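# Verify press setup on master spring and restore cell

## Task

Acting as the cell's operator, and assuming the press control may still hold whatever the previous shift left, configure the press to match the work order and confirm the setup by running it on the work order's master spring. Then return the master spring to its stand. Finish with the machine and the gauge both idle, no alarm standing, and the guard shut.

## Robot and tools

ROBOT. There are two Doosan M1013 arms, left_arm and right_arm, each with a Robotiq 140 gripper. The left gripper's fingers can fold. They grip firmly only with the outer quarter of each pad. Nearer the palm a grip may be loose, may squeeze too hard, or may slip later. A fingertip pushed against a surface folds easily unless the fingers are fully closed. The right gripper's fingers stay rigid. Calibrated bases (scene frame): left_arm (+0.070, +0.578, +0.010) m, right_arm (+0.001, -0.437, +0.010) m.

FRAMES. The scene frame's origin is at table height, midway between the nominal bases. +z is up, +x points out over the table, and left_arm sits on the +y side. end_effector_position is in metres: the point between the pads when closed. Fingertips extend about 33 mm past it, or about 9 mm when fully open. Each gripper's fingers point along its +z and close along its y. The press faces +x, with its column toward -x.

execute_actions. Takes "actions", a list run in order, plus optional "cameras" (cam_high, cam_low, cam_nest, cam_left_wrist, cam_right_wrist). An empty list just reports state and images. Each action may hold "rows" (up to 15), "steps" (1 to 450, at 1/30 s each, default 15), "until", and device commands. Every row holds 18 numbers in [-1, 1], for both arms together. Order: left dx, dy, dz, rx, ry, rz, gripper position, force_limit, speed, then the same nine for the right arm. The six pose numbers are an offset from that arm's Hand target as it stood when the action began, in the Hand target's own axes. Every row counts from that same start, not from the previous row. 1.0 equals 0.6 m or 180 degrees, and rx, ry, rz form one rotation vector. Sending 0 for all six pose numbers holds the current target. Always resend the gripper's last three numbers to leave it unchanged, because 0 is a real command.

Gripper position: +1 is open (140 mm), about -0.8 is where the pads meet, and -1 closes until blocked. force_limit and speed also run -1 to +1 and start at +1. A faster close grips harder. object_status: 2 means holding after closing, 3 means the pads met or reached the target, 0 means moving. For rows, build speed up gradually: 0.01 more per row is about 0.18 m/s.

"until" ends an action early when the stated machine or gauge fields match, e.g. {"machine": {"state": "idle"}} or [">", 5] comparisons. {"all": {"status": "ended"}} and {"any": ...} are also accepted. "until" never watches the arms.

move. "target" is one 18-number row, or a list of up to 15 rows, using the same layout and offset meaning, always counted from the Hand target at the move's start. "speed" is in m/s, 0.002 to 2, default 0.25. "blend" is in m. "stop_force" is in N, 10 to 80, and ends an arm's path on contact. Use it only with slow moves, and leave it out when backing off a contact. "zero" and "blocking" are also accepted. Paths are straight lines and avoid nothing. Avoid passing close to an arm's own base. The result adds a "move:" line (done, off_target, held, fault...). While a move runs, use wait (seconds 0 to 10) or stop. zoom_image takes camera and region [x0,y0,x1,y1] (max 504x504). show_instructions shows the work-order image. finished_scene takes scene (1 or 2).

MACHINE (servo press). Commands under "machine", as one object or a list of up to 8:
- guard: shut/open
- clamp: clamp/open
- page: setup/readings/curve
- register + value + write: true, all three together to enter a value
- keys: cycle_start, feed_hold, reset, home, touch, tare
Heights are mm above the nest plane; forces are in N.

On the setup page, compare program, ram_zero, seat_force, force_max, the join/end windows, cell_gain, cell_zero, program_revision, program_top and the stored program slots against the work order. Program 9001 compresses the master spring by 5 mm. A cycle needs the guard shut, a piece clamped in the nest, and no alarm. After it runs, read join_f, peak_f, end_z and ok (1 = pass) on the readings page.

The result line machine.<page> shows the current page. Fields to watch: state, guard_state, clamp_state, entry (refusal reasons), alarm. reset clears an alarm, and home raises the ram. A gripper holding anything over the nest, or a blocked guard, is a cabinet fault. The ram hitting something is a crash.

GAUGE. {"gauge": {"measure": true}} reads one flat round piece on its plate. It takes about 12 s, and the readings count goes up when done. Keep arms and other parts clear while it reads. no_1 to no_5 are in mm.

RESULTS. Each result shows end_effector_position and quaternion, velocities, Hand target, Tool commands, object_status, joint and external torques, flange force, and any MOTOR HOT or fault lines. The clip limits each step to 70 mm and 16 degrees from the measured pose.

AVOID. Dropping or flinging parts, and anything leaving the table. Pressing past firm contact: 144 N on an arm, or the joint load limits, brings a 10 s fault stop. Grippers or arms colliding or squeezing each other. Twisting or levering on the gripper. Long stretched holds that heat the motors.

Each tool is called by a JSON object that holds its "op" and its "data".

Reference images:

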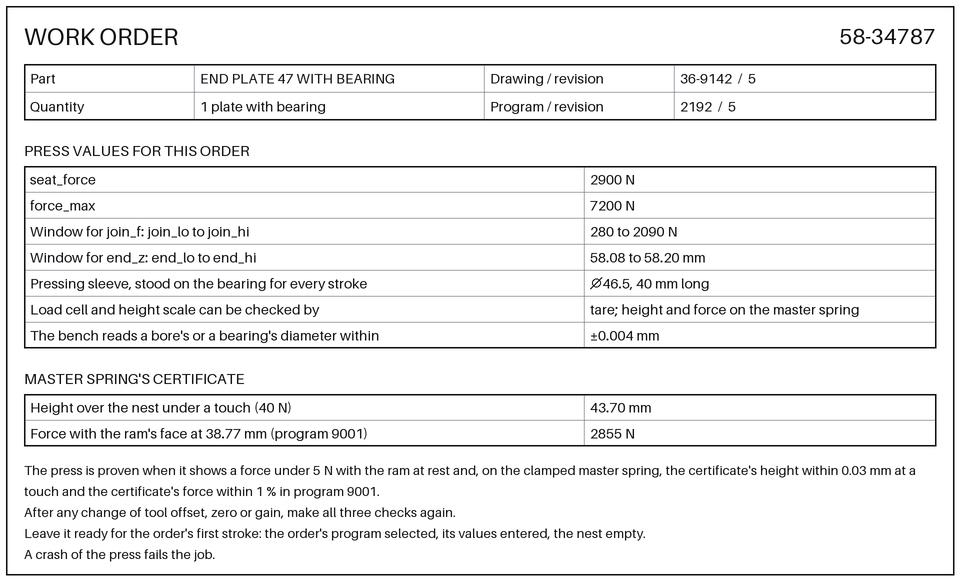

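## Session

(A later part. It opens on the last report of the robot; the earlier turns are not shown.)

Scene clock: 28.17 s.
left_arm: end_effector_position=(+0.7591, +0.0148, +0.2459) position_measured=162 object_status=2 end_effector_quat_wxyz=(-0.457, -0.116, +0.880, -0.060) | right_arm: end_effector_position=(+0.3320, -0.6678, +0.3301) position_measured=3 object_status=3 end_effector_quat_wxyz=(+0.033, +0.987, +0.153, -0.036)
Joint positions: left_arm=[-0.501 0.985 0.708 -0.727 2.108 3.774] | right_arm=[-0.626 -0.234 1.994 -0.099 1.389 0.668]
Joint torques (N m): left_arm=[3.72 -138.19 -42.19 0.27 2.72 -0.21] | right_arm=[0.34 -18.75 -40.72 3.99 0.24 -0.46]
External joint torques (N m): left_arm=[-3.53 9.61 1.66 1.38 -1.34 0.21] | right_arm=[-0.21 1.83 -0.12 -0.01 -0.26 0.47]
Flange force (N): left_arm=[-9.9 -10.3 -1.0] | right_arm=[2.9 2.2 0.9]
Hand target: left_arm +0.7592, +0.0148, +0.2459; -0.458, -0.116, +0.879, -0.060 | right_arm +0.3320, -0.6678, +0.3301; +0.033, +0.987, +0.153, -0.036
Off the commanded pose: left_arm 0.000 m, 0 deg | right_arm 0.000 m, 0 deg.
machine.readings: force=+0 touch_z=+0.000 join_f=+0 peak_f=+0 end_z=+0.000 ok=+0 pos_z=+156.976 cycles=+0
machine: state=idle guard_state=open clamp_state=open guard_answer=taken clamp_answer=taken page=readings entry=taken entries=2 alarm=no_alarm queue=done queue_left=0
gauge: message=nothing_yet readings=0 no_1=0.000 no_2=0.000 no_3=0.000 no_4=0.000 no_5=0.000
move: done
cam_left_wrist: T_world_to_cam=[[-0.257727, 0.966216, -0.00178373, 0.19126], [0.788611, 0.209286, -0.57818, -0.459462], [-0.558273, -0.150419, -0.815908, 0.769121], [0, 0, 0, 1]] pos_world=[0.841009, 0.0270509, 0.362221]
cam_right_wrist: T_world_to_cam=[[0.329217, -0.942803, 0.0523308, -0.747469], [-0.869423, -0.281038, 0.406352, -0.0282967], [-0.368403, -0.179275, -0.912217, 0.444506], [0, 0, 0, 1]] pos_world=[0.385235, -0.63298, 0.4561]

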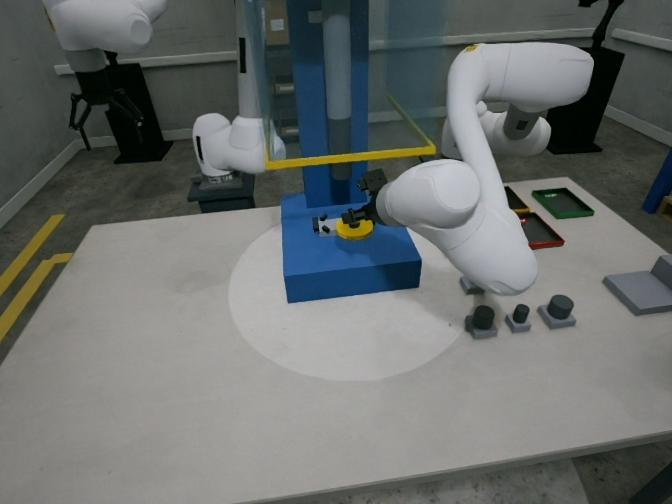

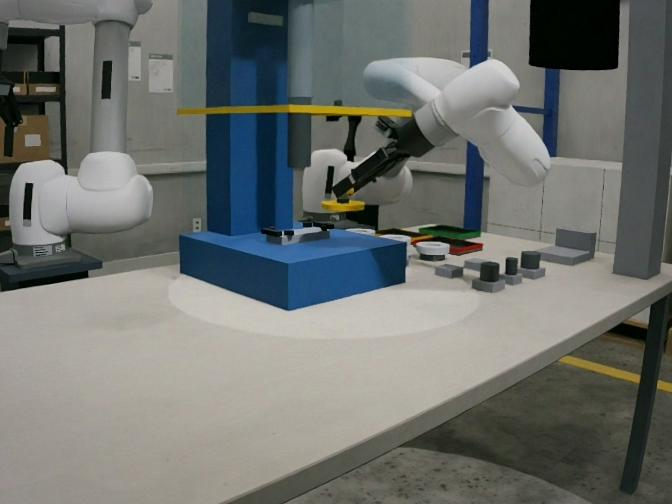

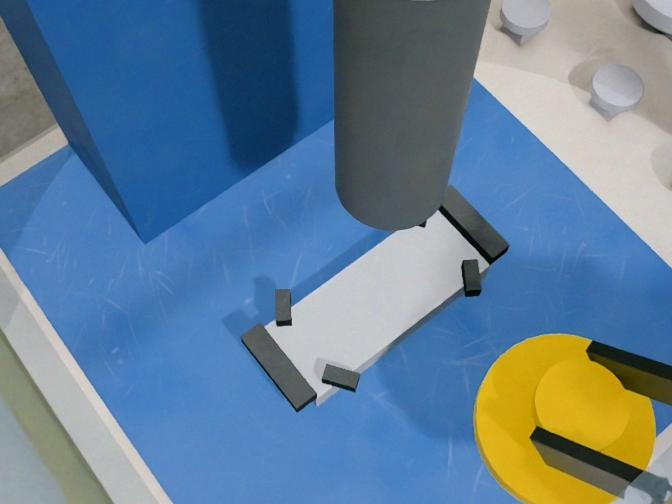

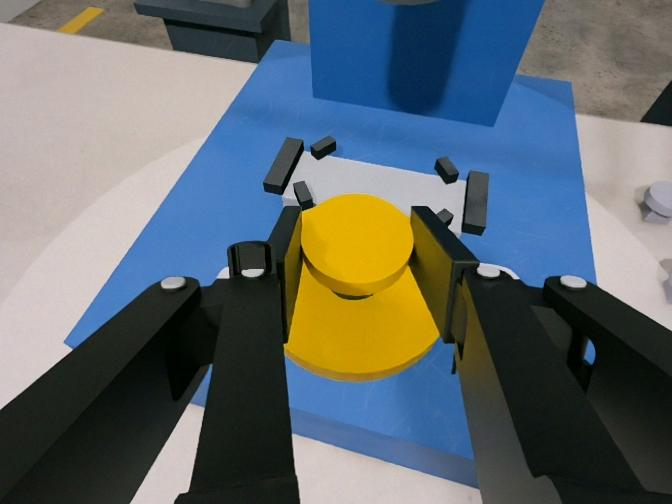

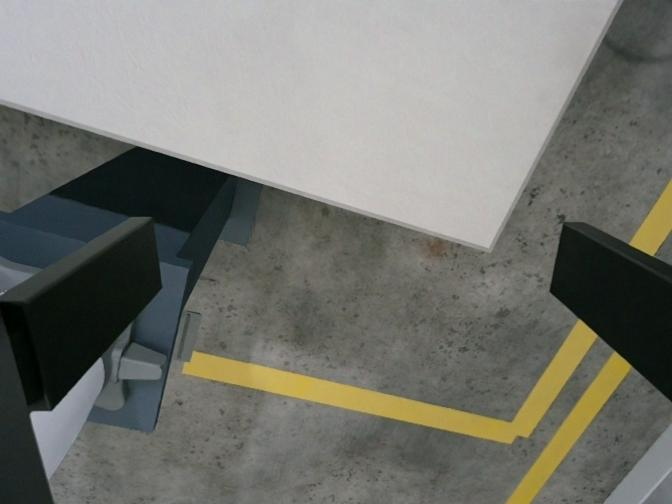

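{"op": "move", "data": {"target": [0.0833,0.0413,0.2068,0,0,0,-1,0,-1,0,0,0,0,0,0,1,1,1], "speed": 0.08, "cameras": ["cam_nest","cam_low","cam_left_wrist"]}}

{"op": "zoom_image", "data": {"camera": "cam_low", "region": [220, 150, 400, 270]}}

Scene clock: 31.97 s.
left_arm: end_effector_position=(+0.6269, +0.0048, +0.2155) position_measured=162 object_status=2 end_effector_quat_wxyz=(-0.457, -0.116, +0.879, -0.060) | right_arm: end_effector_position=(+0.3320, -0.6678, +0.3301) position_measured=3 object_status=3 end_effector_quat_wxyz=(+0.033, +0.987, +0.153, -0.036)
Joint positions: left_arm=[-0.577 0.783 1.145 -0.701 1.882 3.881] | right_arm=[-0.626 -0.234 1.994 -0.099 1.389 0.668]
Joint torques (N m): left_arm=[3.02 -121.84 -39.8 0.27 3.04 -0.2] | right_arm=[0.22 -18.63 -40.76 4 0.2 -0.46]
External joint torques (N m): left_arm=[-2.73 9.45 2.03 1.25 -1.46 0.2] | right_arm=[-0.28 2.28 0.05 -0.04 -0.22 0.46]
Flange force (N): left_arm=[-9.5 -7.3 3.0] | right_arm=[3.1 2.7 1.2]
Hand target: left_arm +0.6269, +0.0048, +0.2156; -0.458, -0.116, +0.879, -0.060 | right_arm +0.3320, -0.6678, +0.3301; +0.033, +0.987, +0.153, -0.036
Off the commanded pose: left_arm 0.000 m, 0 deg | right_arm 0.000 m, 0 deg.
machine.readings: force=+0 touch_z=+0.000 join_f=+0 peak_f=+0 end_z=+0.000 ok=+0 pos_z=+156.976 cycles=+0
machine: state=idle guard_state=open clamp_state=open guard_answer=taken clamp_answer=taken page=readings entry=taken entries=2 alarm=no_alarm queue=done queue_left=0
gauge: message=nothing_yet readings=0 no_1=0.000 no_2=0.000 no_3=0.000 no_4=0.000 no_5=0.000
move: done
cam_left_wrist: T_world_to_cam=[[-0.257713, 0.96622, -0.00176279, 0.16678], [0.788567, 0.209274, -0.578244, -0.370638], [-0.558342, -0.150411, -0.815862, 0.669043], [0, 0, 0, 1]] pos_world=[0.708809, 0.0170508, 0.331821]
Images, in order (width x height): cam_low 672x504, cam_nest 672x504, cam_left_wrist 672x504.

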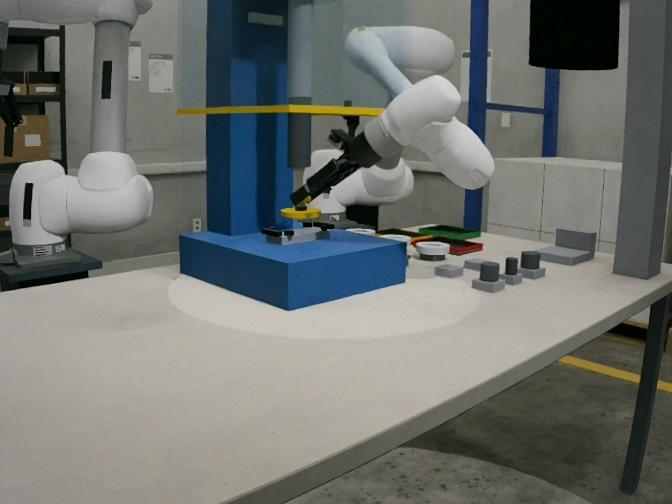

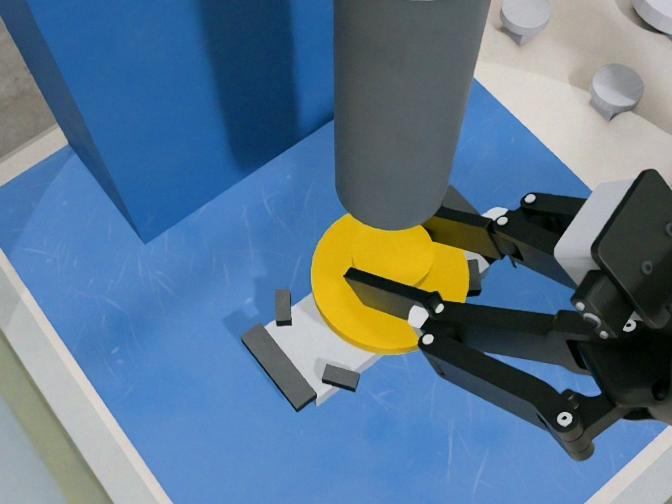

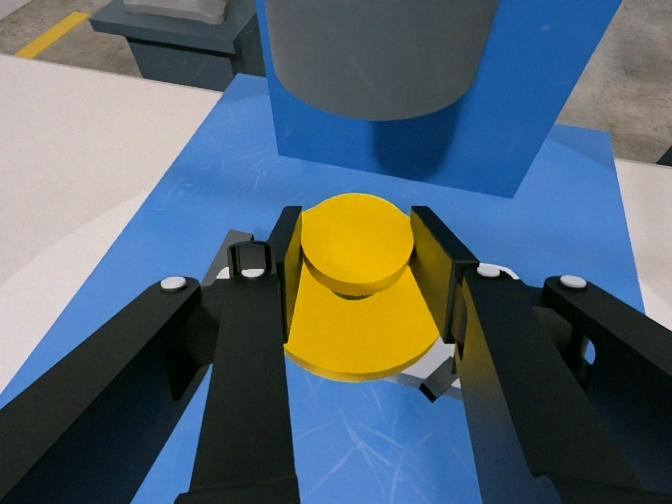

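Scaled by 2.800.

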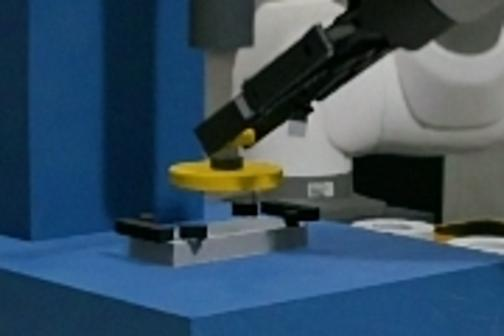

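{"op": "move", "data": {"target": [[-0.034,0,0.0239,0,0,0,-1,0,-1,0,0,0,0,0,0,1,1,1],[-0.0785,0,0.0551,0,0,0,-1,0,-1,0,0,0,0,0,0,1,1,1]], "speed": [0.04,0.008], "stop_force": 10, "cameras": ["cam_nest","cam_low","cam_left_wrist"]}}

{"op": "zoom_image", "data": {"camera": "cam_low", "region": [220, 150, 400, 270]}}

Scene clock: 35.63 s.
left_arm: end_effector_position=(+0.6269, +0.0048, +0.1740) position_measured=162 object_status=2 end_effector_quat_wxyz=(-0.457, -0.116, +0.879, -0.060) | right_arm: end_effector_position=(+0.3320, -0.6678, +0.3301) position_measured=3 object_status=3 end_effector_quat_wxyz=(+0.033, +0.987, +0.153, -0.036)
Joint positions: left_arm=[-0.577 0.811 1.174 -0.691 1.839 3.92] | right_arm=[-0.626 -0.234 1.994 -0.099 1.389 0.668]
Joint torques (N m): left_arm=[-1.47 -106.66 -30 3.19 -0.28 -0.26] | right_arm=[0.25 -18.8 -40.77 3.99 0.18 -0.45]
External joint torques (N m): left_arm=[2.01 -6.65 -6.68 -1.67 1.92 0.26] | right_arm=[-0.32 2.2 0.03 -0.03 -0.21 0.46]
Flange force (N): left_arm=[3.4 -6.9 -14.4] | right_arm=[2.9 2.7 1.2]
Hand target: left_arm +0.6269, +0.0048, +0.1740; -0.457, -0.116, +0.879, -0.060 (not the last commanded pose) | right_arm +0.3320, -0.6678, +0.3301; +0.033, +0.987, +0.153, -0.036
Off the commanded pose: left_arm 0.016 m, 0 deg | right_arm 0.000 m, 0 deg.
machine.readings: force=+0 touch_z=+0.000 join_f=+0 peak_f=+0 end_z=+0.000 ok=+0 pos_z=+156.976 cycles=+0
machine: state=idle guard_state=open clamp_state=open guard_answer=taken clamp_answer=taken page=readings entry=taken entries=2 alarm=no_alarm queue=done queue_left=0
gauge: message=nothing_yet readings=0 no_1=0.000 no_2=0.000 no_3=0.000 no_4=0.000 no_5=0.000
move: contact (left_arm); path passed 1 of 2 targets
cam_left_wrist: T_world_to_cam=[[-0.257607, 0.966248, -0.00198859, 0.166697], [0.788656, 0.20907, -0.578197, -0.394766], [-0.558266, -0.150516, -0.815895, 0.635061], [0, 0, 0, 1]] pos_world=[0.70881, 0.0170499, 0.290221]
Images, in order (width x height): cam_low 672x504, cam_nest 672x504, cam_left_wrist 672x504.

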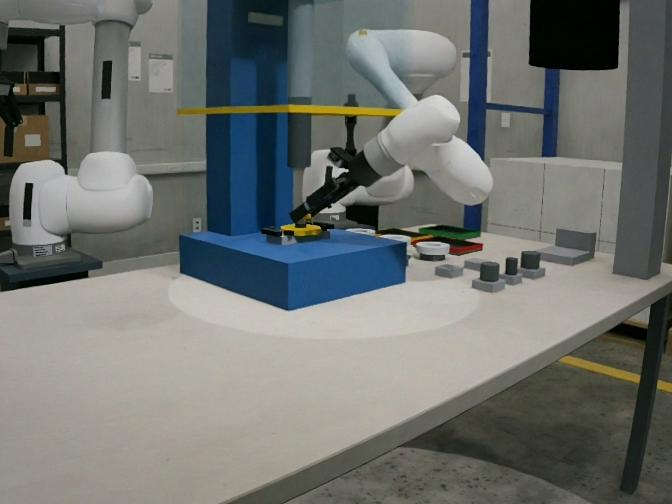

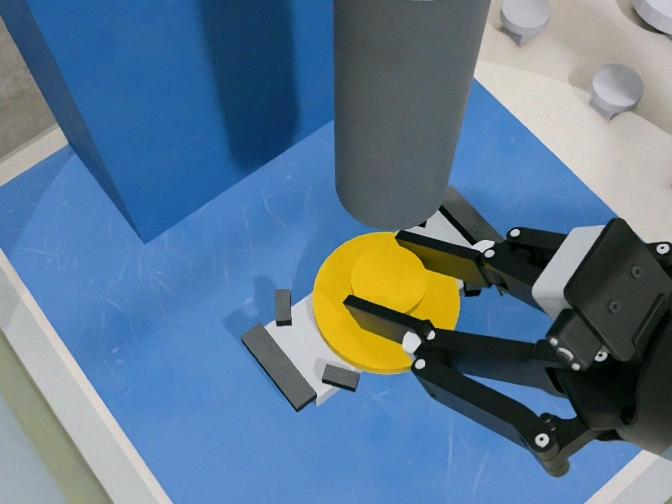

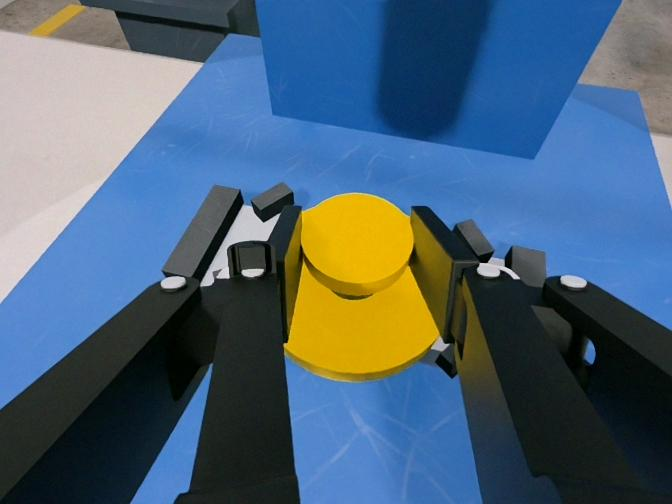

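Scaled by 2.800.

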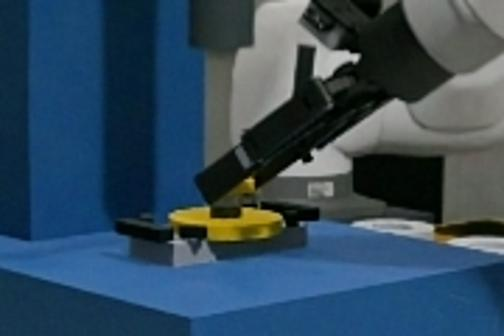

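{"op": "execute_actions", "data": {"actions": [{"rows":[[0,0,0,0,0,0,0.25,-1,-1,0,0,0,0,0,0,1,1,1]],"steps":60}], "cameras": ["cam_nest"]}}

{"op": "move", "data": {"target": [[0,0,-0.08,0,0,0,0.25,-1,-1,0,0,0,0,0,0,1,1,1],[0,0,-0.25,0,0,0,0.25,-1,-1,0,0,0,0,0,0,1,1,1]], "speed": [0.06,0.15], "cameras": ["cam_nest","cam_high"]}}

Scene clock: 38.20 s.
left_arm: end_effector_position=(+0.6269, +0.0048, +0.1739) position_measured=98 object_status=3 end_effector_quat_wxyz=(-0.458, -0.116, +0.879, -0.060) | right_arm: end_effector_position=(+0.3320, -0.6678, +0.3301) position_measured=3 object_status=3 end_effector_quat_wxyz=(+0.033, +0.987, +0.153, -0.036)
Joint positions: left_arm=[-0.577 0.811 1.174 -0.691 1.839 3.92] | right_arm=[-0.626 -0.234 1.994 -0.099 1.389 0.668]
Joint torques (N m): left_arm=[2.93 -117.35 -35.75 1.69 1.65 -0.21] | right_arm=[0.3 -18.77 -40.79 3.98 0.18 -0.41]
External joint torques (N m): left_arm=[-2.43 4.06 -0.9 -0.16 -0.02 0.21] | right_arm=[-0.25 1.76 -0.06 -0.01 -0.2 0.42]
Flange force (N): left_arm=[-4.5 -8.2 -2.2] | right_arm=[2.6 2.2 0.9]
Hand target: left_arm +0.6269, +0.0048, +0.1740; -0.457, -0.116, +0.879, -0.060 | right_arm +0.3320, -0.6678, +0.3301; +0.033, +0.987, +0.153, -0.036
Off the commanded pose: left_arm 0.000 m, 0 deg | right_arm 0.000 m, 0 deg.
machine.readings: force=+0 touch_z=+0.000 join_f=+0 peak_f=+0 end_z=+0.000 ok=+0 pos_z=+156.976 cycles=+0
machine: state=idle guard_state=open clamp_state=open guard_answer=taken clamp_answer=taken page=readings entry=taken entries=2 alarm=no_alarm queue=done queue_left=0
gauge: message=nothing_yet readings=0 no_1=0.000 no_2=0.000 no_3=0.000 no_4=0.000 no_5=0.000

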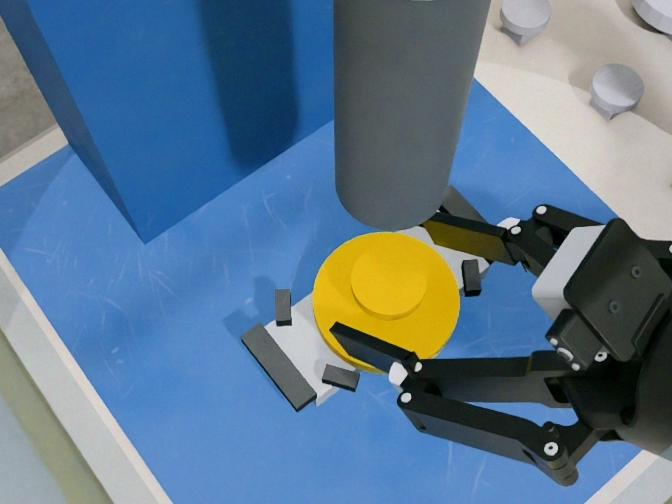

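Scene clock: 40.03 s.
left_arm: end_effector_position=(+0.7455, +0.0368, +0.2601) position_measured=98 object_status=3 end_effector_quat_wxyz=(-0.458, -0.116, +0.879, -0.060) | right_arm: end_effector_position=(+0.3320, -0.6678, +0.3301) position_measured=3 object_status=3 end_effector_quat_wxyz=(+0.033, +0.987, +0.153, -0.036)
Joint positions: left_arm=[-0.489 0.929 0.791 -0.711 2.096 3.805] | right_arm=[-0.626 -0.234 1.994 -0.099 1.389 0.668]
Joint torques (N m): left_arm=[3.31 -129.12 -38.73 1.91 1.43 -0.23] | right_arm=[0.45 -18.58 -40.74 3.98 0.21 -0.47]
External joint torques (N m): left_arm=[-3.31 4.15 -1.62 -0.2 0 0.23] | right_arm=[-0.47 1.79 -0.1 -0.02 -0.23 0.47]
Flange force (N): left_arm=[-5.4 -12.9 -8.2] | right_arm=[2.3 2.5 0.9]
Hand target: left_arm +0.7455, +0.0367, +0.2601; -0.457, -0.116, +0.879, -0.060 | right_arm +0.3320, -0.6678, +0.3301; +0.033, +0.987, +0.153, -0.036
Off the commanded pose: left_arm 0.000 m, 0 deg | right_arm 0.000 m, 0 deg.
machine.readings: force=+0 touch_z=+0.000 join_f=+0 peak_f=+0 end_z=+0.000 ok=+0 pos_z=+156.976 cycles=+0
machine: state=idle guard_state=open clamp_state=open guard_answer=taken clamp_answer=taken page=readings entry=taken entries=2 alarm=no_alarm queue=done queue_left=0
gauge: message=nothing_yet readings=0 no_1=0.000 no_2=0.000 no_3=0.000 no_4=0.000 no_5=0.000
move: done
Images, in order (width x height): cam_high 672x504, cam_nest 672x504.

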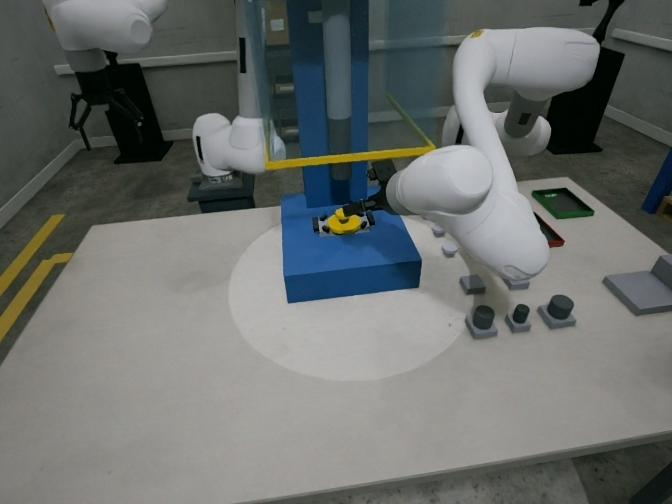

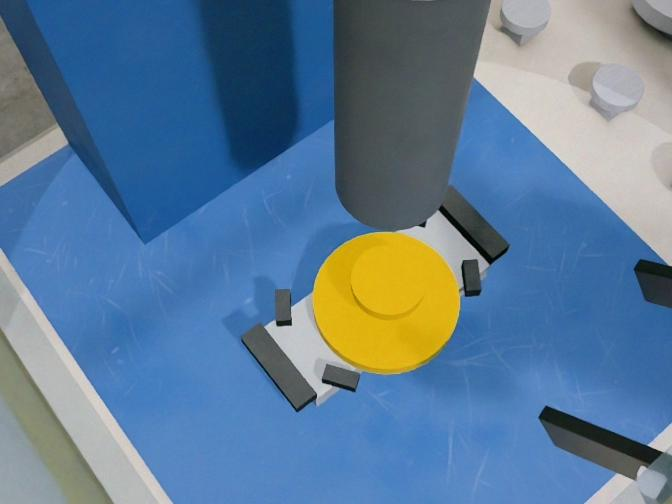

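{"op": "move", "data": {"target": [-0.1772,0.6713,-0.2525,0.341,0,-0.239,0.25,-1,-1,0,0,0,0,0,0,1,1,1], "speed": 0.3, "cameras": []}}

{"op": "execute_actions", "data": {"actions": [{"machine":[{"clamp":"clamp"},{"guard":"shut"},{"tare":true},{"touch":true}],"steps":450,"until":{"all":{"status":"ended"}}},{"steps":450,"until":{"all":{"status":"ended"}}},{"machine":{"page":"setup"},"steps":3}], "cameras": ["cam_nest","cam_high"]}}

{"op": "execute_actions", "data": {"actions": [{"machine":{"page":"readings"},"steps":3}], "cameras": []}}

Scene clock: 43.03 s.
left_arm: end_effector_position=(+0.8195, +0.4737, +0.2601) position_measured=98 object_status=3 end_effector_quat_wxyz=(+0.326, +0.627, -0.627, +0.326) | right_arm: end_effector_position=(+0.3320, -0.6678, +0.3301) position_measured=3 object_status=3 end_effector_quat_wxyz=(+0.033, +0.987, +0.153, -0.036)
Joint positions: left_arm=[0.184 0.462 1.606 -0.953 1.422 3.647] | right_arm=[-0.626 -0.234 1.994 -0.099 1.389 0.668]
Joint torques (N m): left_arm=[2.74 -86.09 -34.19 0.4 1.09 -0.2] | right_arm=[0.13 -18.81 -40.76 3.97 0.17 -0.48]
External joint torques (N m): left_arm=[-2.88 3.61 -1.55 -0.18 0.02 0.2] | right_arm=[-0.17 2.33 -0.05 0 -0.2 0.49]
Flange force (N): left_arm=[-0.4 -8.9 2.5] | right_arm=[3.5 2.6 1.0]
Hand target: left_arm +0.8195, +0.4738, +0.2601; +0.326, +0.627, -0.627, +0.326 | right_arm +0.3320, -0.6678, +0.3301; +0.033, +0.987, +0.153, -0.036
Off the commanded pose: left_arm 0.000 m, 0 deg | right_arm 0.000 m, 0 deg.
machine.readings: force=+0 touch_z=+0.000 join_f=+0 peak_f=+0 end_z=+0.000 ok=+0 pos_z=+156.976 cycles=+0
machine: state=idle guard_state=open clamp_state=open guard_answer=taken clamp_answer=taken page=readings entry=taken entries=2 alarm=no_alarm queue=done queue_left=0
gauge: message=nothing_yet readings=0 no_1=0.000 no_2=0.000 no_3=0.000 no_4=0.000 no_5=0.000
move: done

Scene clock: 57.97 s.
left_arm: end_effector_position=(+0.8195, +0.4738, +0.2601) position_measured=98 object_status=3 end_effector_quat_wxyz=(+0.326, +0.627, -0.627, +0.326) | right_arm: end_effector_position=(+0.3320, -0.6678, +0.3301) position_measured=3 object_status=3 end_effector_quat_wxyz=(+0.033, +0.987, +0.153, -0.036)
Joint positions: left_arm=[0.184 0.462 1.606 -0.953 1.422 3.647] | right_arm=[-0.626 -0.234 1.994 -0.099 1.389 0.668]
Joint torques (N m): left_arm=[2.31 -86 -34.68 0.35 1.2 -0.22] | right_arm=[0.38 -18.95 -40.81 3.98 0.15 -0.43]
External joint torques (N m): left_arm=[-2.54 3.44 -1.2 -0.13 -0.08 0.22] | right_arm=[-0.33 1.92 -0.1 -0.01 -0.18 0.44]
External joint torques at the end of the 1st action: left_arm=[-2.38 3.48 -0.96 -0.21 -0.04 0.18] | right_arm=[-0.35 2.14 -0.03 -0.03 -0.16 0.45]
External joint torques at the end of the 2nd action: left_arm=[-2.29 3.77 -1 -0.12 -0.01 0.21] | right_arm=[-0.25 1.59 -0.13 -0.01 -0.17 0.5]
Flange force (N): left_arm=[-0.7 -7.8 2.5] | right_arm=[2.6 2.5 0.8]
Flange force at the end of the 1st action (N): left_arm=[-0.9 -7.3 2.5] | right_arm=[2.8 2.7 1.0]
Flange force at the end of the 2nd action (N): left_arm=[-1.2 -7.8 2.4] | right_arm=[2.5 1.9 0.6]
Hand target: left_arm +0.8195, +0.4738, +0.2601; +0.326, +0.627, -0.627, +0.326 | right_arm +0.3320, -0.6678, +0.3301; +0.033, +0.987, +0.153, -0.036
Tool commands: left_gripper/position=+0.25 left_gripper/force_limit=-1.0 left_gripper/speed=-1.0 right_gripper/position=+1.0 right_gripper/force_limit=+1.0 right_gripper/speed=+1.0
Off the commanded pose: left_arm 0.000 m, 0 deg | right_arm 0.000 m, 0 deg.
machine.setup: program=+9001 ram_zero=+163.024 seat_force=+2900 force_max=+6300 join_lo=+0 join_hi=+12000 end_lo=+56.500 end_hi=+65.500 cell_gain=+1.052 cell_zero=-99 program_revision=+1 program_top=+38.770 stored1_number=+2192 stored1_revision=+5 stored2_number=+4839 stored2_revision=+2 stored3_number=+3239 stored3_revision=+6 stored4_number=+6660 stored4_revision=+3 stored5_number=+9001 stored5_revision=+1
machine: state=idle guard_state=shut clamp_state=clamped guard_answer=taken clamp_answer=taken page=setup entry=taken entries=4 alarm=no_alarm queue=done queue_left=0
gauge: message=nothing_yet readings=0 no_1=0.000 no_2=0.000 no_3=0.000 no_4=0.000 no_5=0.000
Images, in order (width x height): cam_high 672x504, cam_nest 672x504.

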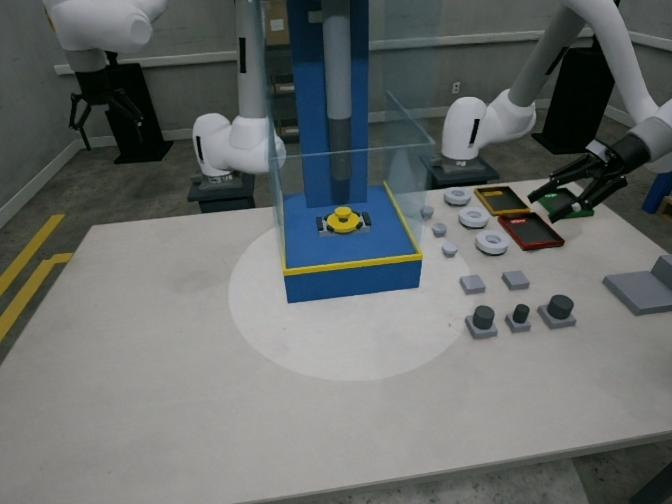

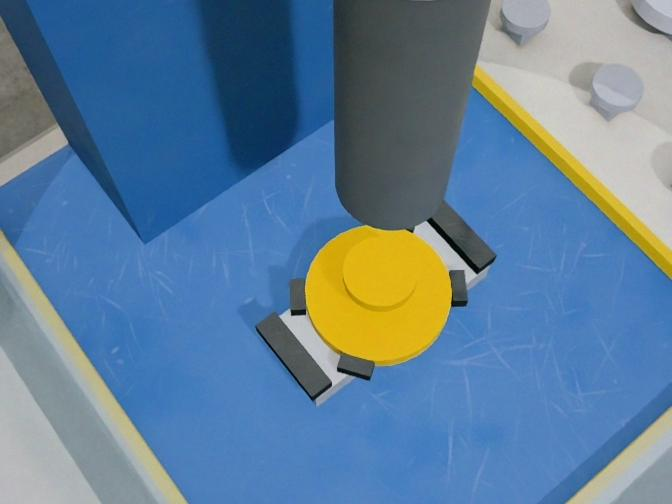

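Scene clock: 58.27 s.
left_arm: end_effector_position=(+0.8195, +0.4738, +0.2601) position_measured=98 object_status=3 end_effector_quat_wxyz=(+0.326, +0.627, -0.627, +0.326) | right_arm: end_effector_position=(+0.3320, -0.6678, +0.3301) position_measured=3 object_status=3 end_effector_quat_wxyz=(+0.033, +0.987, +0.153, -0.036)
Joint positions: left_arm=[0.184 0.462 1.606 -0.953 1.422 3.647] | right_arm=[-0.626 -0.234 1.994 -0.099 1.389 0.668]
Joint torques (N m): left_arm=[2.37 -85.98 -34.64 0.39 1.15 -0.19] | right_arm=[0.33 -18.95 -40.81 3.99 0.17 -0.48]
External joint torques (N m): left_arm=[-2.49 3.49 -1.16 -0.17 -0.04 0.19] | right_arm=[-0.2 1.73 -0.06 -0.01 -0.19 0.48]
Flange force (N): left_arm=[-0.8 -7.8 2.5] | right_arm=[2.7 2.0 0.8]
Hand target: left_arm +0.8195, +0.4738, +0.2601; +0.326, +0.627, -0.627, +0.326 | right_arm +0.3320, -0.6678, +0.3301; +0.033, +0.987, +0.153, -0.036
Tool commands: left_gripper/position=+0.25 left_gripper/force_limit=-1.0 left_gripper/speed=-1.0 right_gripper/position=+1.0 right_gripper/force_limit=+1.0 right_gripper/speed=+1.0
Off the commanded pose: left_arm 0.000 m, 0 deg | right_arm 0.000 m, 0 deg.
machine.readings: force=+0 touch_z=+44.435 join_f=+0 peak_f=+0 end_z=+0.000 ok=+0 pos_z=+156.976 cycles=+0
machine: state=idle guard_state=shut clamp_state=clamped guard_answer=taken clamp_answer=taken page=readings entry=taken entries=4 alarm=no_alarm queue=done queue_left=0
gauge: message=nothing_yet readings=0 no_1=0.000 no_2=0.000 no_3=0.000 no_4=0.000 no_5=0.000

{"op": "execute_actions", "data": {"actions": [{"machine":[{"register":"ram_zero","value":163.759,"write":true},{"touch":true},{"cycle_start":true}],"steps":450,"until":{"all":{"status":"ended"}}},{"steps":450,"until":{"all":{"status":"ended"}}},{"steps":300,"until":{"all":{"status":"ended"}}}], "cameras": []}}

Scene clock: 72.40 s.
left_arm: end_effector_position=(+0.8195, +0.4738, +0.2601) position_measured=98 object_status=3 end_effector_quat_wxyz=(+0.326, +0.627, -0.627, +0.326) | right_arm: end_effector_position=(+0.3320, -0.6678, +0.3301) position_measured=3 object_status=3 end_effector_quat_wxyz=(+0.033, +0.987, +0.153, -0.036)
Joint positions: left_arm=[0.184 0.462 1.606 -0.953 1.422 3.647] | right_arm=[-0.626 -0.234 1.994 -0.099 1.389 0.668]
Joint torques (N m): left_arm=[2.4 -85.8 -34.66 0.37 1.19 -0.16] | right_arm=[0.03 -18.74 -40.75 4.05 0.16 -0.48]
External joint torques (N m): left_arm=[-2.29 3.36 -1.02 -0.13 -0.08 0.16] | right_arm=[-0.04 2 -0.07 -0.08 -0.19 0.48]
External joint torques at the end of the 1st action: left_arm=[-2.29 3.58 -1.01 -0.14 -0.04 0.17] | right_arm=[-0.14 1.75 -0.2 -0.01 -0.17 0.43]
External joint torques at the end of the 2nd action: left_arm=[-2.53 3.38 -1.01 -0.16 -0.05 0.2] | right_arm=[-0.55 1.88 -0.08 -0.01 -0.22 0.47]
Flange force (N): left_arm=[-0.8 -7.2 2.4] | right_arm=[3.4 2.1 0.9]
Flange force at the end of the 1st action (N): left_arm=[-1.0 -7.5 2.4] | right_arm=[2.9 2.1 0.6]
Flange force at the end of the 2nd action (N): left_arm=[-0.7 -7.3 2.6] | right_arm=[2.2 2.7 1.0]
Hand target: left_arm +0.8195, +0.4738, +0.2601; +0.326, +0.627, -0.627, +0.326 | right_arm +0.3320, -0.6678, +0.3301; +0.033, +0.987, +0.153, -0.036
Tool commands: left_gripper/position=+0.25 left_gripper/force_limit=-1.0 left_gripper/speed=-1.0 right_gripper/position=+1.0 right_gripper/force_limit=+1.0 right_gripper/speed=+1.0
Off the commanded pose: left_arm 0.000 m, 0 deg | right_arm 0.000 m, 0 deg.
machine.readings: force=+6306 touch_z=+43.690 join_f=+5930 peak_f=+6306 end_z=+38.768 ok=+0 pos_z=+38.768 cycles=+0
machine: state=alarm guard_state=shut clamp_state=clamped guard_answer=taken clamp_answer=taken page=readings entry=taken entries=7 alarm=force_limit queue=dropped queue_left=0
gauge: message=nothing_yet readings=0 no_1=0.000 no_2=0.000 no_3=0.000 no_4=0.000 no_5=0.000

{"op": "execute_actions", "data": {"actions": [{"machine":[{"reset":true},{"register":"force_max","value":7200,"write":true},{"register":"cell_gain","value":0.4763,"write":true},{"home":true},{"tare":true},{"touch":true}],"steps":450,"until":{"all":{"status":"ended"}}},{"steps":400,"until":{"all":{"status":"ended"}}}], "cameras": []}}

Scene clock: 85.13 s.
left_arm: end_effector_position=(+0.8195, +0.4738, +0.2601) position_measured=98 object_status=3 end_effector_quat_wxyz=(+0.326, +0.627, -0.627, +0.326) | right_arm: end_effector_position=(+0.3320, -0.6678, +0.3301) position_measured=3 object_status=3 end_effector_quat_wxyz=(+0.033, +0.987, +0.153, -0.036)
Joint positions: left_arm=[0.184 0.462 1.606 -0.953 1.422 3.647] | right_arm=[-0.626 -0.234 1.994 -0.099 1.389 0.668]
Joint torques (N m): left_arm=[2.1 -85.83 -34.57 0.41 1.12 -0.16] | right_arm=[0.26 -18.85 -40.89 4 0.18 -0.43]
External joint torques (N m): left_arm=[-2.1 3.42 -1.1 -0.17 0 0.16] | right_arm=[-0.15 1.98 0.14 -0.02 -0.2 0.43]
External joint torques at the end of the 1st action: left_arm=[-2.27 3.38 -1.04 -0.17 -0.04 0.15] | right_arm=[-0.19 2.2 -0.05 -0.03 -0.2 0.49]
Flange force (N): left_arm=[-1.0 -7.5 2.0] | right_arm=[2.9 2.1 1.2]
Flange force at the end of the 1st action (N): left_arm=[-0.8 -7.3 2.3] | right_arm=[3.3 2.5 1.0]
Hand target: left_arm +0.8195, +0.4738, +0.2601; +0.326, +0.627, -0.627, +0.326 | right_arm +0.3320, -0.6678, +0.3301; +0.033, +0.987, +0.153, -0.036
Tool commands: left_gripper/position=+0.25 left_gripper/force_limit=-1.0 left_gripper/speed=-1.0 right_gripper/position=+1.0 right_gripper/force_limit=+1.0 right_gripper/speed=+1.0
Off the commanded pose: left_arm 0.000 m, 0 deg | right_arm 0.000 m, 0 deg.
machine.readings: force=+0 touch_z=+43.667 join_f=+5930 peak_f=+6306 end_z=+38.768 ok=+0 pos_z=+156.241 cycles=+0
machine: state=idle guard_state=shut clamp_state=clamped guard_answer=taken clamp_answer=taken page=readings entry=taken entries=13 alarm=no_alarm queue=done queue_left=0
gauge: message=nothing_yet readings=0 no_1=0.000 no_2=0.000 no_3=0.000 no_4=0.000 no_5=0.000

{"op": "execute_actions", "data": {"actions": [{"machine":[{"register":"ram_zero","value":163.726,"write":true},{"tare":true},{"touch":true},{"cycle_start":true}],"steps":450,"until":{"all":{"status":"ended"}}},{"steps":450,"until":{"all":{"status":"ended"}}}], "cameras": []}}

{"op": "execute_actions", "data": {"actions": [{"machine":{"page":"curve"},"steps":5}], "cameras": []}}

Scene clock: 100.63 s.
left_arm: end_effector_position=(+0.8195, +0.4738, +0.2601) position_measured=98 object_status=3 end_effector_quat_wxyz=(+0.326, +0.627, -0.627, +0.326) | right_arm: end_effector_position=(+0.3320, -0.6678, +0.3301) position_measured=3 object_status=3 end_effector_quat_wxyz=(+0.033, +0.987, +0.153, -0.036)
Joint positions: left_arm=[0.184 0.462 1.606 -0.953 1.422 3.647] | right_arm=[-0.626 -0.234 1.994 -0.099 1.389 0.668]
Joint torques (N m): left_arm=[2.26 -86.2 -34.68 0.38 1.11 -0.19] | right_arm=[0.25 -18.86 -40.81 4.01 0.14 -0.45]
External joint torques (N m): left_arm=[-2.27 3.72 -1.07 -0.15 0 0.19] | right_arm=[-0.08 1.97 0.01 -0.03 -0.17 0.45]
External joint torques at the end of the 1st action: left_arm=[-2.26 3.4 -1.27 -0.17 0 0.21] | right_arm=[-0.27 2.31 0.06 0 -0.2 0.5]
Flange force (N): left_arm=[-1.1 -7.9 2.3] | right_arm=[3.1 2.0 0.9]
Flange force at the end of the 1st action (N): left_arm=[-0.8 -7.8 2.1] | right_arm=[3.2 2.6 1.2]
Hand target: left_arm +0.8195, +0.4738, +0.2601; +0.326, +0.627, -0.627, +0.326 | right_arm +0.3320, -0.6678, +0.3301; +0.033, +0.987, +0.153, -0.036
Tool commands: left_gripper/position=+0.25 left_gripper/force_limit=-1.0 left_gripper/speed=-1.0 right_gripper/position=+1.0 right_gripper/force_limit=+1.0 right_gripper/speed=+1.0
Off the commanded pose: left_arm 0.000 m, 0 deg | right_arm 0.000 m, 0 deg.
machine.readings: force=+0 touch_z=+43.711 join_f=+2701 peak_f=+2866 end_z=+38.768 ok=+0 pos_z=+156.274 cycles=+1
machine: state=done guard_state=shut clamp_state=clamped guard_answer=taken clamp_answer=taken page=readings entry=taken entries=17 alarm=no_alarm queue=done queue_left=0
gauge: message=nothing_yet readings=0 no_1=0.000 no_2=0.000 no_3=0.000 no_4=0.000 no_5=0.000

Scene clock: 101.00 s.
left_arm: end_effector_position=(+0.8195, +0.4738, +0.2601) position_measured=98 object_status=3 end_effector_quat_wxyz=(+0.326, +0.627, -0.627, +0.326) | right_arm: end_effector_position=(+0.3320, -0.6678, +0.3301) position_measured=3 object_status=3 end_effector_quat_wxyz=(+0.033, +0.987, +0.153, -0.036)
Joint positions: left_arm=[0.184 0.462 1.606 -0.953 1.422 3.647] | right_arm=[-0.626 -0.234 1.994 -0.099 1.389 0.668]
Joint torques (N m): left_arm=[2.36 -86 -34.7 0.42 1.13 -0.1] | right_arm=[0.3 -18.45 -40.7 3.97 0.18 -0.46]
External joint torques (N m): left_arm=[-1.94 3.49 -1.01 -0.16 -0.02 0.1] | right_arm=[-0.32 1.63 -0.17 0 -0.2 0.46]
Flange force (N): left_arm=[-1.1 -7.4 2.0] | right_arm=[2.4 2.1 0.7]
Hand target: left_arm +0.8195, +0.4738, +0.2601; +0.326, +0.627, -0.627, +0.326 | right_arm +0.3320, -0.6678, +0.3301; +0.033, +0.987, +0.153, -0.036
Tool commands: left_gripper/position=+0.25 left_gripper/force_limit=-1.0 left_gripper/speed=-1.0 right_gripper/position=+1.0 right_gripper/force_limit=+1.0 right_gripper/speed=+1.0
Off the commanded pose: left_arm 0.000 m, 0 deg | right_arm 0.000 m, 0 deg.
machine.curve: curve1_z=+44.770 curve1_f=+2 curve2_z=+43.913 curve2_f=+17 curve3_z=+43.056 curve3_f=+420 curve4_z=+42.199 curve4_f=+898 curve5_z=+41.341 curve5_f=+1394 curve6_z=+40.484 curve6_f=+1875 curve7_z=+39.627 curve7_f=+2372 curve8_z=+38.770 curve8_f=+2865
machine: state=done guard_state=shut clamp_state=clamped guard_answer=taken clamp_answer=taken page=curve entry=taken entries=17 alarm=no_alarm queue=done queue_left=0
gauge: message=nothing_yet readings=0 no_1=0.000 no_2=0.000 no_3=0.000 no_4=0.000 no_5=0.000

{"op": "execute_actions", "data": {"actions": [{"machine":[{"page":"setup","register":"program","value":2192,"write":true},{"register":"seat_force","value":2900,"write":true},{"register":"force_max","value":7200,"write":true},{"register":"join_lo","value":280,"write":true},{"register":"join_hi","value":2090,"write":true},{"register":"end_lo","value":58.08,"write":true},{"register":"end_hi","value":58.20,"write":true},{"guard":"open"}],"steps":300,"until":{"all":{"status":"ended"}}},{"machine":{"clamp":"open"},"steps":60}], "cameras": ["cam_nest","cam_high"]}}

Scene clock: 107.13 s.
left_arm: end_effector_position=(+0.8195, +0.4738, +0.2601) position_measured=98 object_status=3 end_effector_quat_wxyz=(+0.326, +0.627, -0.627, +0.326) | right_arm: end_effector_position=(+0.3320, -0.6678, +0.3301) position_measured=3 object_status=3 end_effector_quat_wxyz=(+0.033, +0.987, +0.153, -0.036)
Joint positions: left_arm=[0.184 0.462 1.606 -0.953 1.422 3.647] | right_arm=[-0.626 -0.234 1.994 -0.099 1.389 0.668]
Joint torques (N m): left_arm=[2.73 -86.21 -34.68 0.41 1.09 -0.2] | right_arm=[0.33 -18.59 -40.7 3.98 0.18 -0.46]
External joint torques (N m): left_arm=[-2.85 3.68 -1.13 -0.18 0.02 0.2] | right_arm=[-0.27 1.46 -0.16 -0.02 -0.2 0.46]
External joint torques at the end of the 1st action: left_arm=[-2.6 3.45 -1.25 -0.18 0 0.2] | right_arm=[-0.53 2.06 0.06 -0.01 -0.21 0.47]
Flange force (N): left_arm=[-0.7 -8.0 2.8] | right_arm=[2.3 1.8 0.6]
Flange force at the end of the 1st action (N): left_arm=[-0.6 -7.9 2.5] | right_arm=[2.4 2.7 1.2]
Hand target: left_arm +0.8195, +0.4738, +0.2601; +0.326, +0.627, -0.627, +0.326 | right_arm +0.3320, -0.6678, +0.3301; +0.033, +0.987, +0.153, -0.036
Tool commands: left_gripper/position=+0.25 left_gripper/force_limit=-1.0 left_gripper/speed=-1.0 right_gripper/position=+1.0 right_gripper/force_limit=+1.0 right_gripper/speed=+1.0
Off the commanded pose: left_arm 0.000 m, 0 deg | right_arm 0.000 m, 0 deg.
machine.setup: program=+2192 ram_zero=+163.726 seat_force=+2900 force_max=+7200 join_lo=+280 join_hi=+2090 end_lo=+58.080 end_hi=+58.200 cell_gain=+0.476 cell_zero=-99 program_revision=+5 program_top=+58.200 stored1_number=+2192 stored1_revision=+5 stored2_number=+4839 stored2_revision=+2 stored3_number=+3239 stored3_revision=+6 stored4_number=+6660 stored4_revision=+3 stored5_number=+9001 stored5_revision=+1
machine: state=idle guard_state=open clamp_state=open guard_answer=taken clamp_answer=taken page=setup entry=taken entries=24 alarm=no_alarm queue=done queue_left=0
gauge: message=nothing_yet readings=0 no_1=0.000 no_2=0.000 no_3=0.000 no_4=0.000 no_5=0.000
Images, in order (width x height): cam_high 672x504, cam_nest 672x504.

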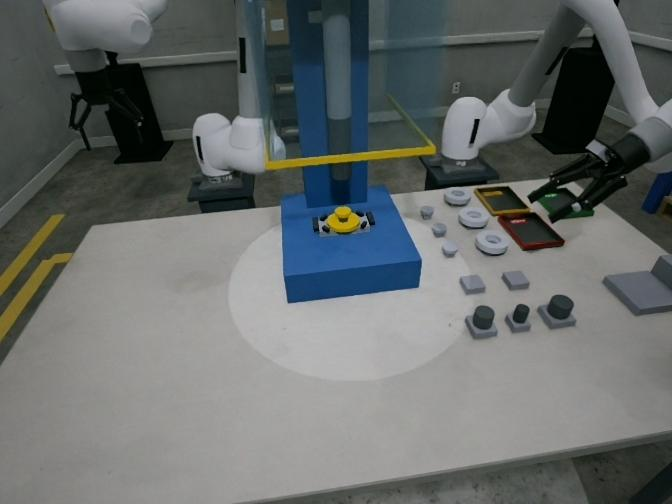

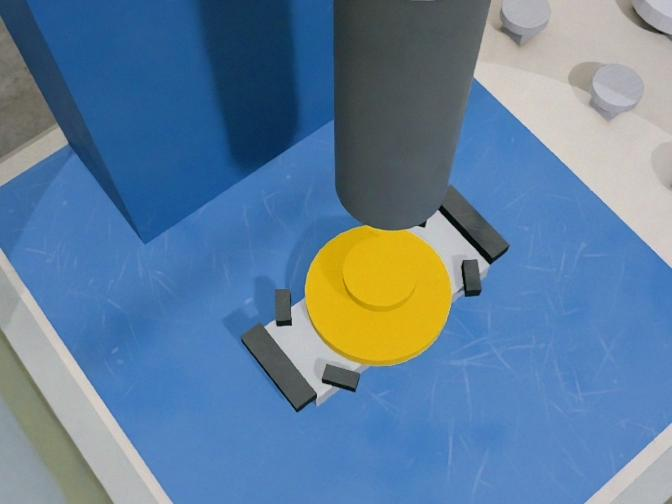

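{"op": "move", "data": {"target": [0.4203,0.1342,0.5968,-0.341,0,0.239,0.25,-1,-1,0,0,0,0,0,0,1,1,1], "speed": 0.3, "cameras": []}}

{"op": "move", "data": {"target": [[0,0,0.17,0,0,0,0.25,-1,-1,0,0,0,0,0,0,1,1,1],[0,0,0.25,0,0,0,0.25,-1,-1,0,0,0,0,0,0,1,1,1]], "speed": [0.12,0.05], "cameras": ["cam_nest","cam_left_wrist"]}}

Scene clock: 110.20 s.
left_arm: end_effector_position=(+0.7391, +0.0358, +0.2610) position_measured=98 object_status=3 end_effector_quat_wxyz=(-0.457, -0.116, +0.880, -0.060) | right_arm: end_effector_position=(+0.3320, -0.6678, +0.3301) position_measured=3 object_status=3 end_effector_quat_wxyz=(+0.033, +0.987, +0.153, -0.036)
Joint positions: left_arm=[-0.493 0.917 0.812 -0.709 2.087 3.808] | right_arm=[-0.626 -0.234 1.994 -0.099 1.389 0.668]
Joint torques (N m): left_arm=[2.77 -126.5 -38.81 1.92 1.48 -0.21] | right_arm=[0.43 -18.79 -40.84 3.98 0.13 -0.5]
External joint torques (N m): left_arm=[-2.32 2.31 -1.46 -0.19 -0.05 0.21] | right_arm=[-0.57 2.09 0.01 -0.02 -0.15 0.51]
Flange force (N): left_arm=[-3.2 -8.9 -5.8] | right_arm=[2.4 2.8 1.1]
Hand target: left_arm +0.7391, +0.0358, +0.2610; -0.457, -0.116, +0.879, -0.060 | right_arm +0.3320, -0.6678, +0.3301; +0.033, +0.987, +0.153, -0.036
Off the commanded pose: left_arm 0.000 m, 0 deg | right_arm 0.000 m, 0 deg.
machine.setup: program=+2192 ram_zero=+163.726 seat_force=+2900 force_max=+7200 join_lo=+280 join_hi=+2090 end_lo=+58.080 end_hi=+58.200 cell_gain=+0.476 cell_zero=-99 program_revision=+5 program_top=+58.200 stored1_number=+2192 stored1_revision=+5 stored2_number=+4839 stored2_revision=+2 stored3_number=+3239 stored3_revision=+6 stored4_number=+6660 stored4_revision=+3 stored5_number=+9001 stored5_revision=+1
machine: state=idle guard_state=open clamp_state=open guard_answer=taken clamp_answer=taken page=setup entry=taken entries=24 alarm=no_alarm queue=done queue_left=0
gauge: message=nothing_yet readings=0 no_1=0.000 no_2=0.000 no_3=0.000 no_4=0.000 no_5=0.000
move: done

Scene clock: 112.33 s.
left_arm: end_effector_position=(+0.6205, +0.0039, +0.1749) position_measured=98 object_status=3 end_effector_quat_wxyz=(-0.457, -0.116, +0.880, -0.060) | right_arm: end_effector_position=(+0.3320, -0.6678, +0.3301) position_measured=3 object_status=3 end_effector_quat_wxyz=(+0.033, +0.987, +0.153, -0.036)
Joint positions: left_arm=[-0.582 0.802 1.188 -0.692 1.832 3.92] | right_arm=[-0.626 -0.234 1.994 -0.099 1.389 0.668]
Joint torques (N m): left_arm=[2.85 -116.42 -35.44 1.67 1.68 -0.15] | right_arm=[0.07 -18.61 -40.71 3.99 0.2 -0.48]
External joint torques (N m): left_arm=[-2.06 3.82 -1.15 -0.14 -0.04 0.15] | right_arm=[-0.13 2.51 0.01 -0.03 -0.23 0.48]
Flange force (N): left_arm=[-4.5 -8.2 -2.7] | right_arm=[3.8 2.8 1.2]
Hand target: left_arm +0.6205, +0.0039, +0.1748; -0.457, -0.116, +0.879, -0.060 | right_arm +0.3320, -0.6678, +0.3301; +0.033, +0.987, +0.153, -0.036
Off the commanded pose: left_arm 0.000 m, 0 deg | right_arm 0.000 m, 0 deg.
machine.setup: program=+2192 ram_zero=+163.726 seat_force=+2900 force_max=+7200 join_lo=+280 join_hi=+2090 end_lo=+58.080 end_hi=+58.200 cell_gain=+0.476 cell_zero=-99 program_revision=+5 program_top=+58.200 stored1_number=+2192 stored1_revision=+5 stored2_number=+4839 stored2_revision=+2 stored3_number=+3239 stored3_revision=+6 stored4_number=+6660 stored4_revision=+3 stored5_number=+9001 stored5_revision=+1
machine: state=idle guard_state=open clamp_state=open guard_answer=taken clamp_answer=taken page=setup entry=taken entries=24 alarm=no_alarm queue=done queue_left=0
gauge: message=nothing_yet readings=0 no_1=0.000 no_2=0.000 no_3=0.000 no_4=0.000 no_5=0.000
move: done
cam_left_wrist: T_world_to_cam=[[-0.257607, 0.966248, -0.00198859, 0.166016], [0.788656, 0.20907, -0.578197, -0.38899], [-0.558266, -0.150516, -0.815895, 0.632071], [0, 0, 0, 1]] pos_world=[0.70241, 0.0160499, 0.291121]

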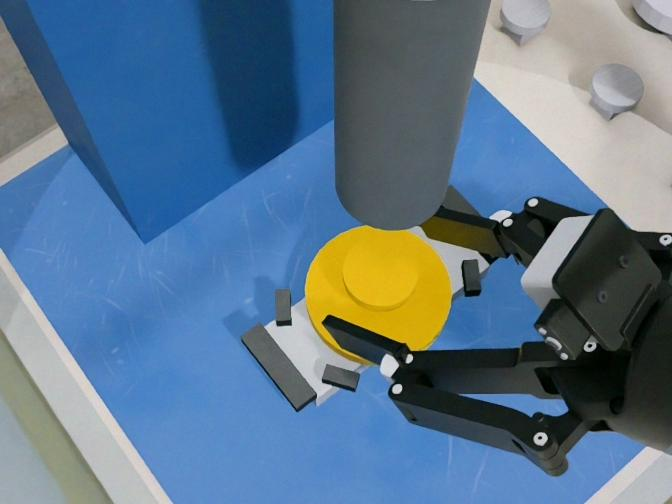

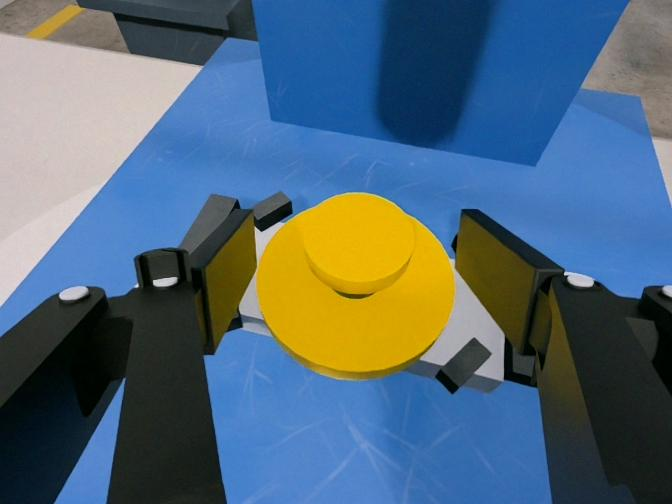

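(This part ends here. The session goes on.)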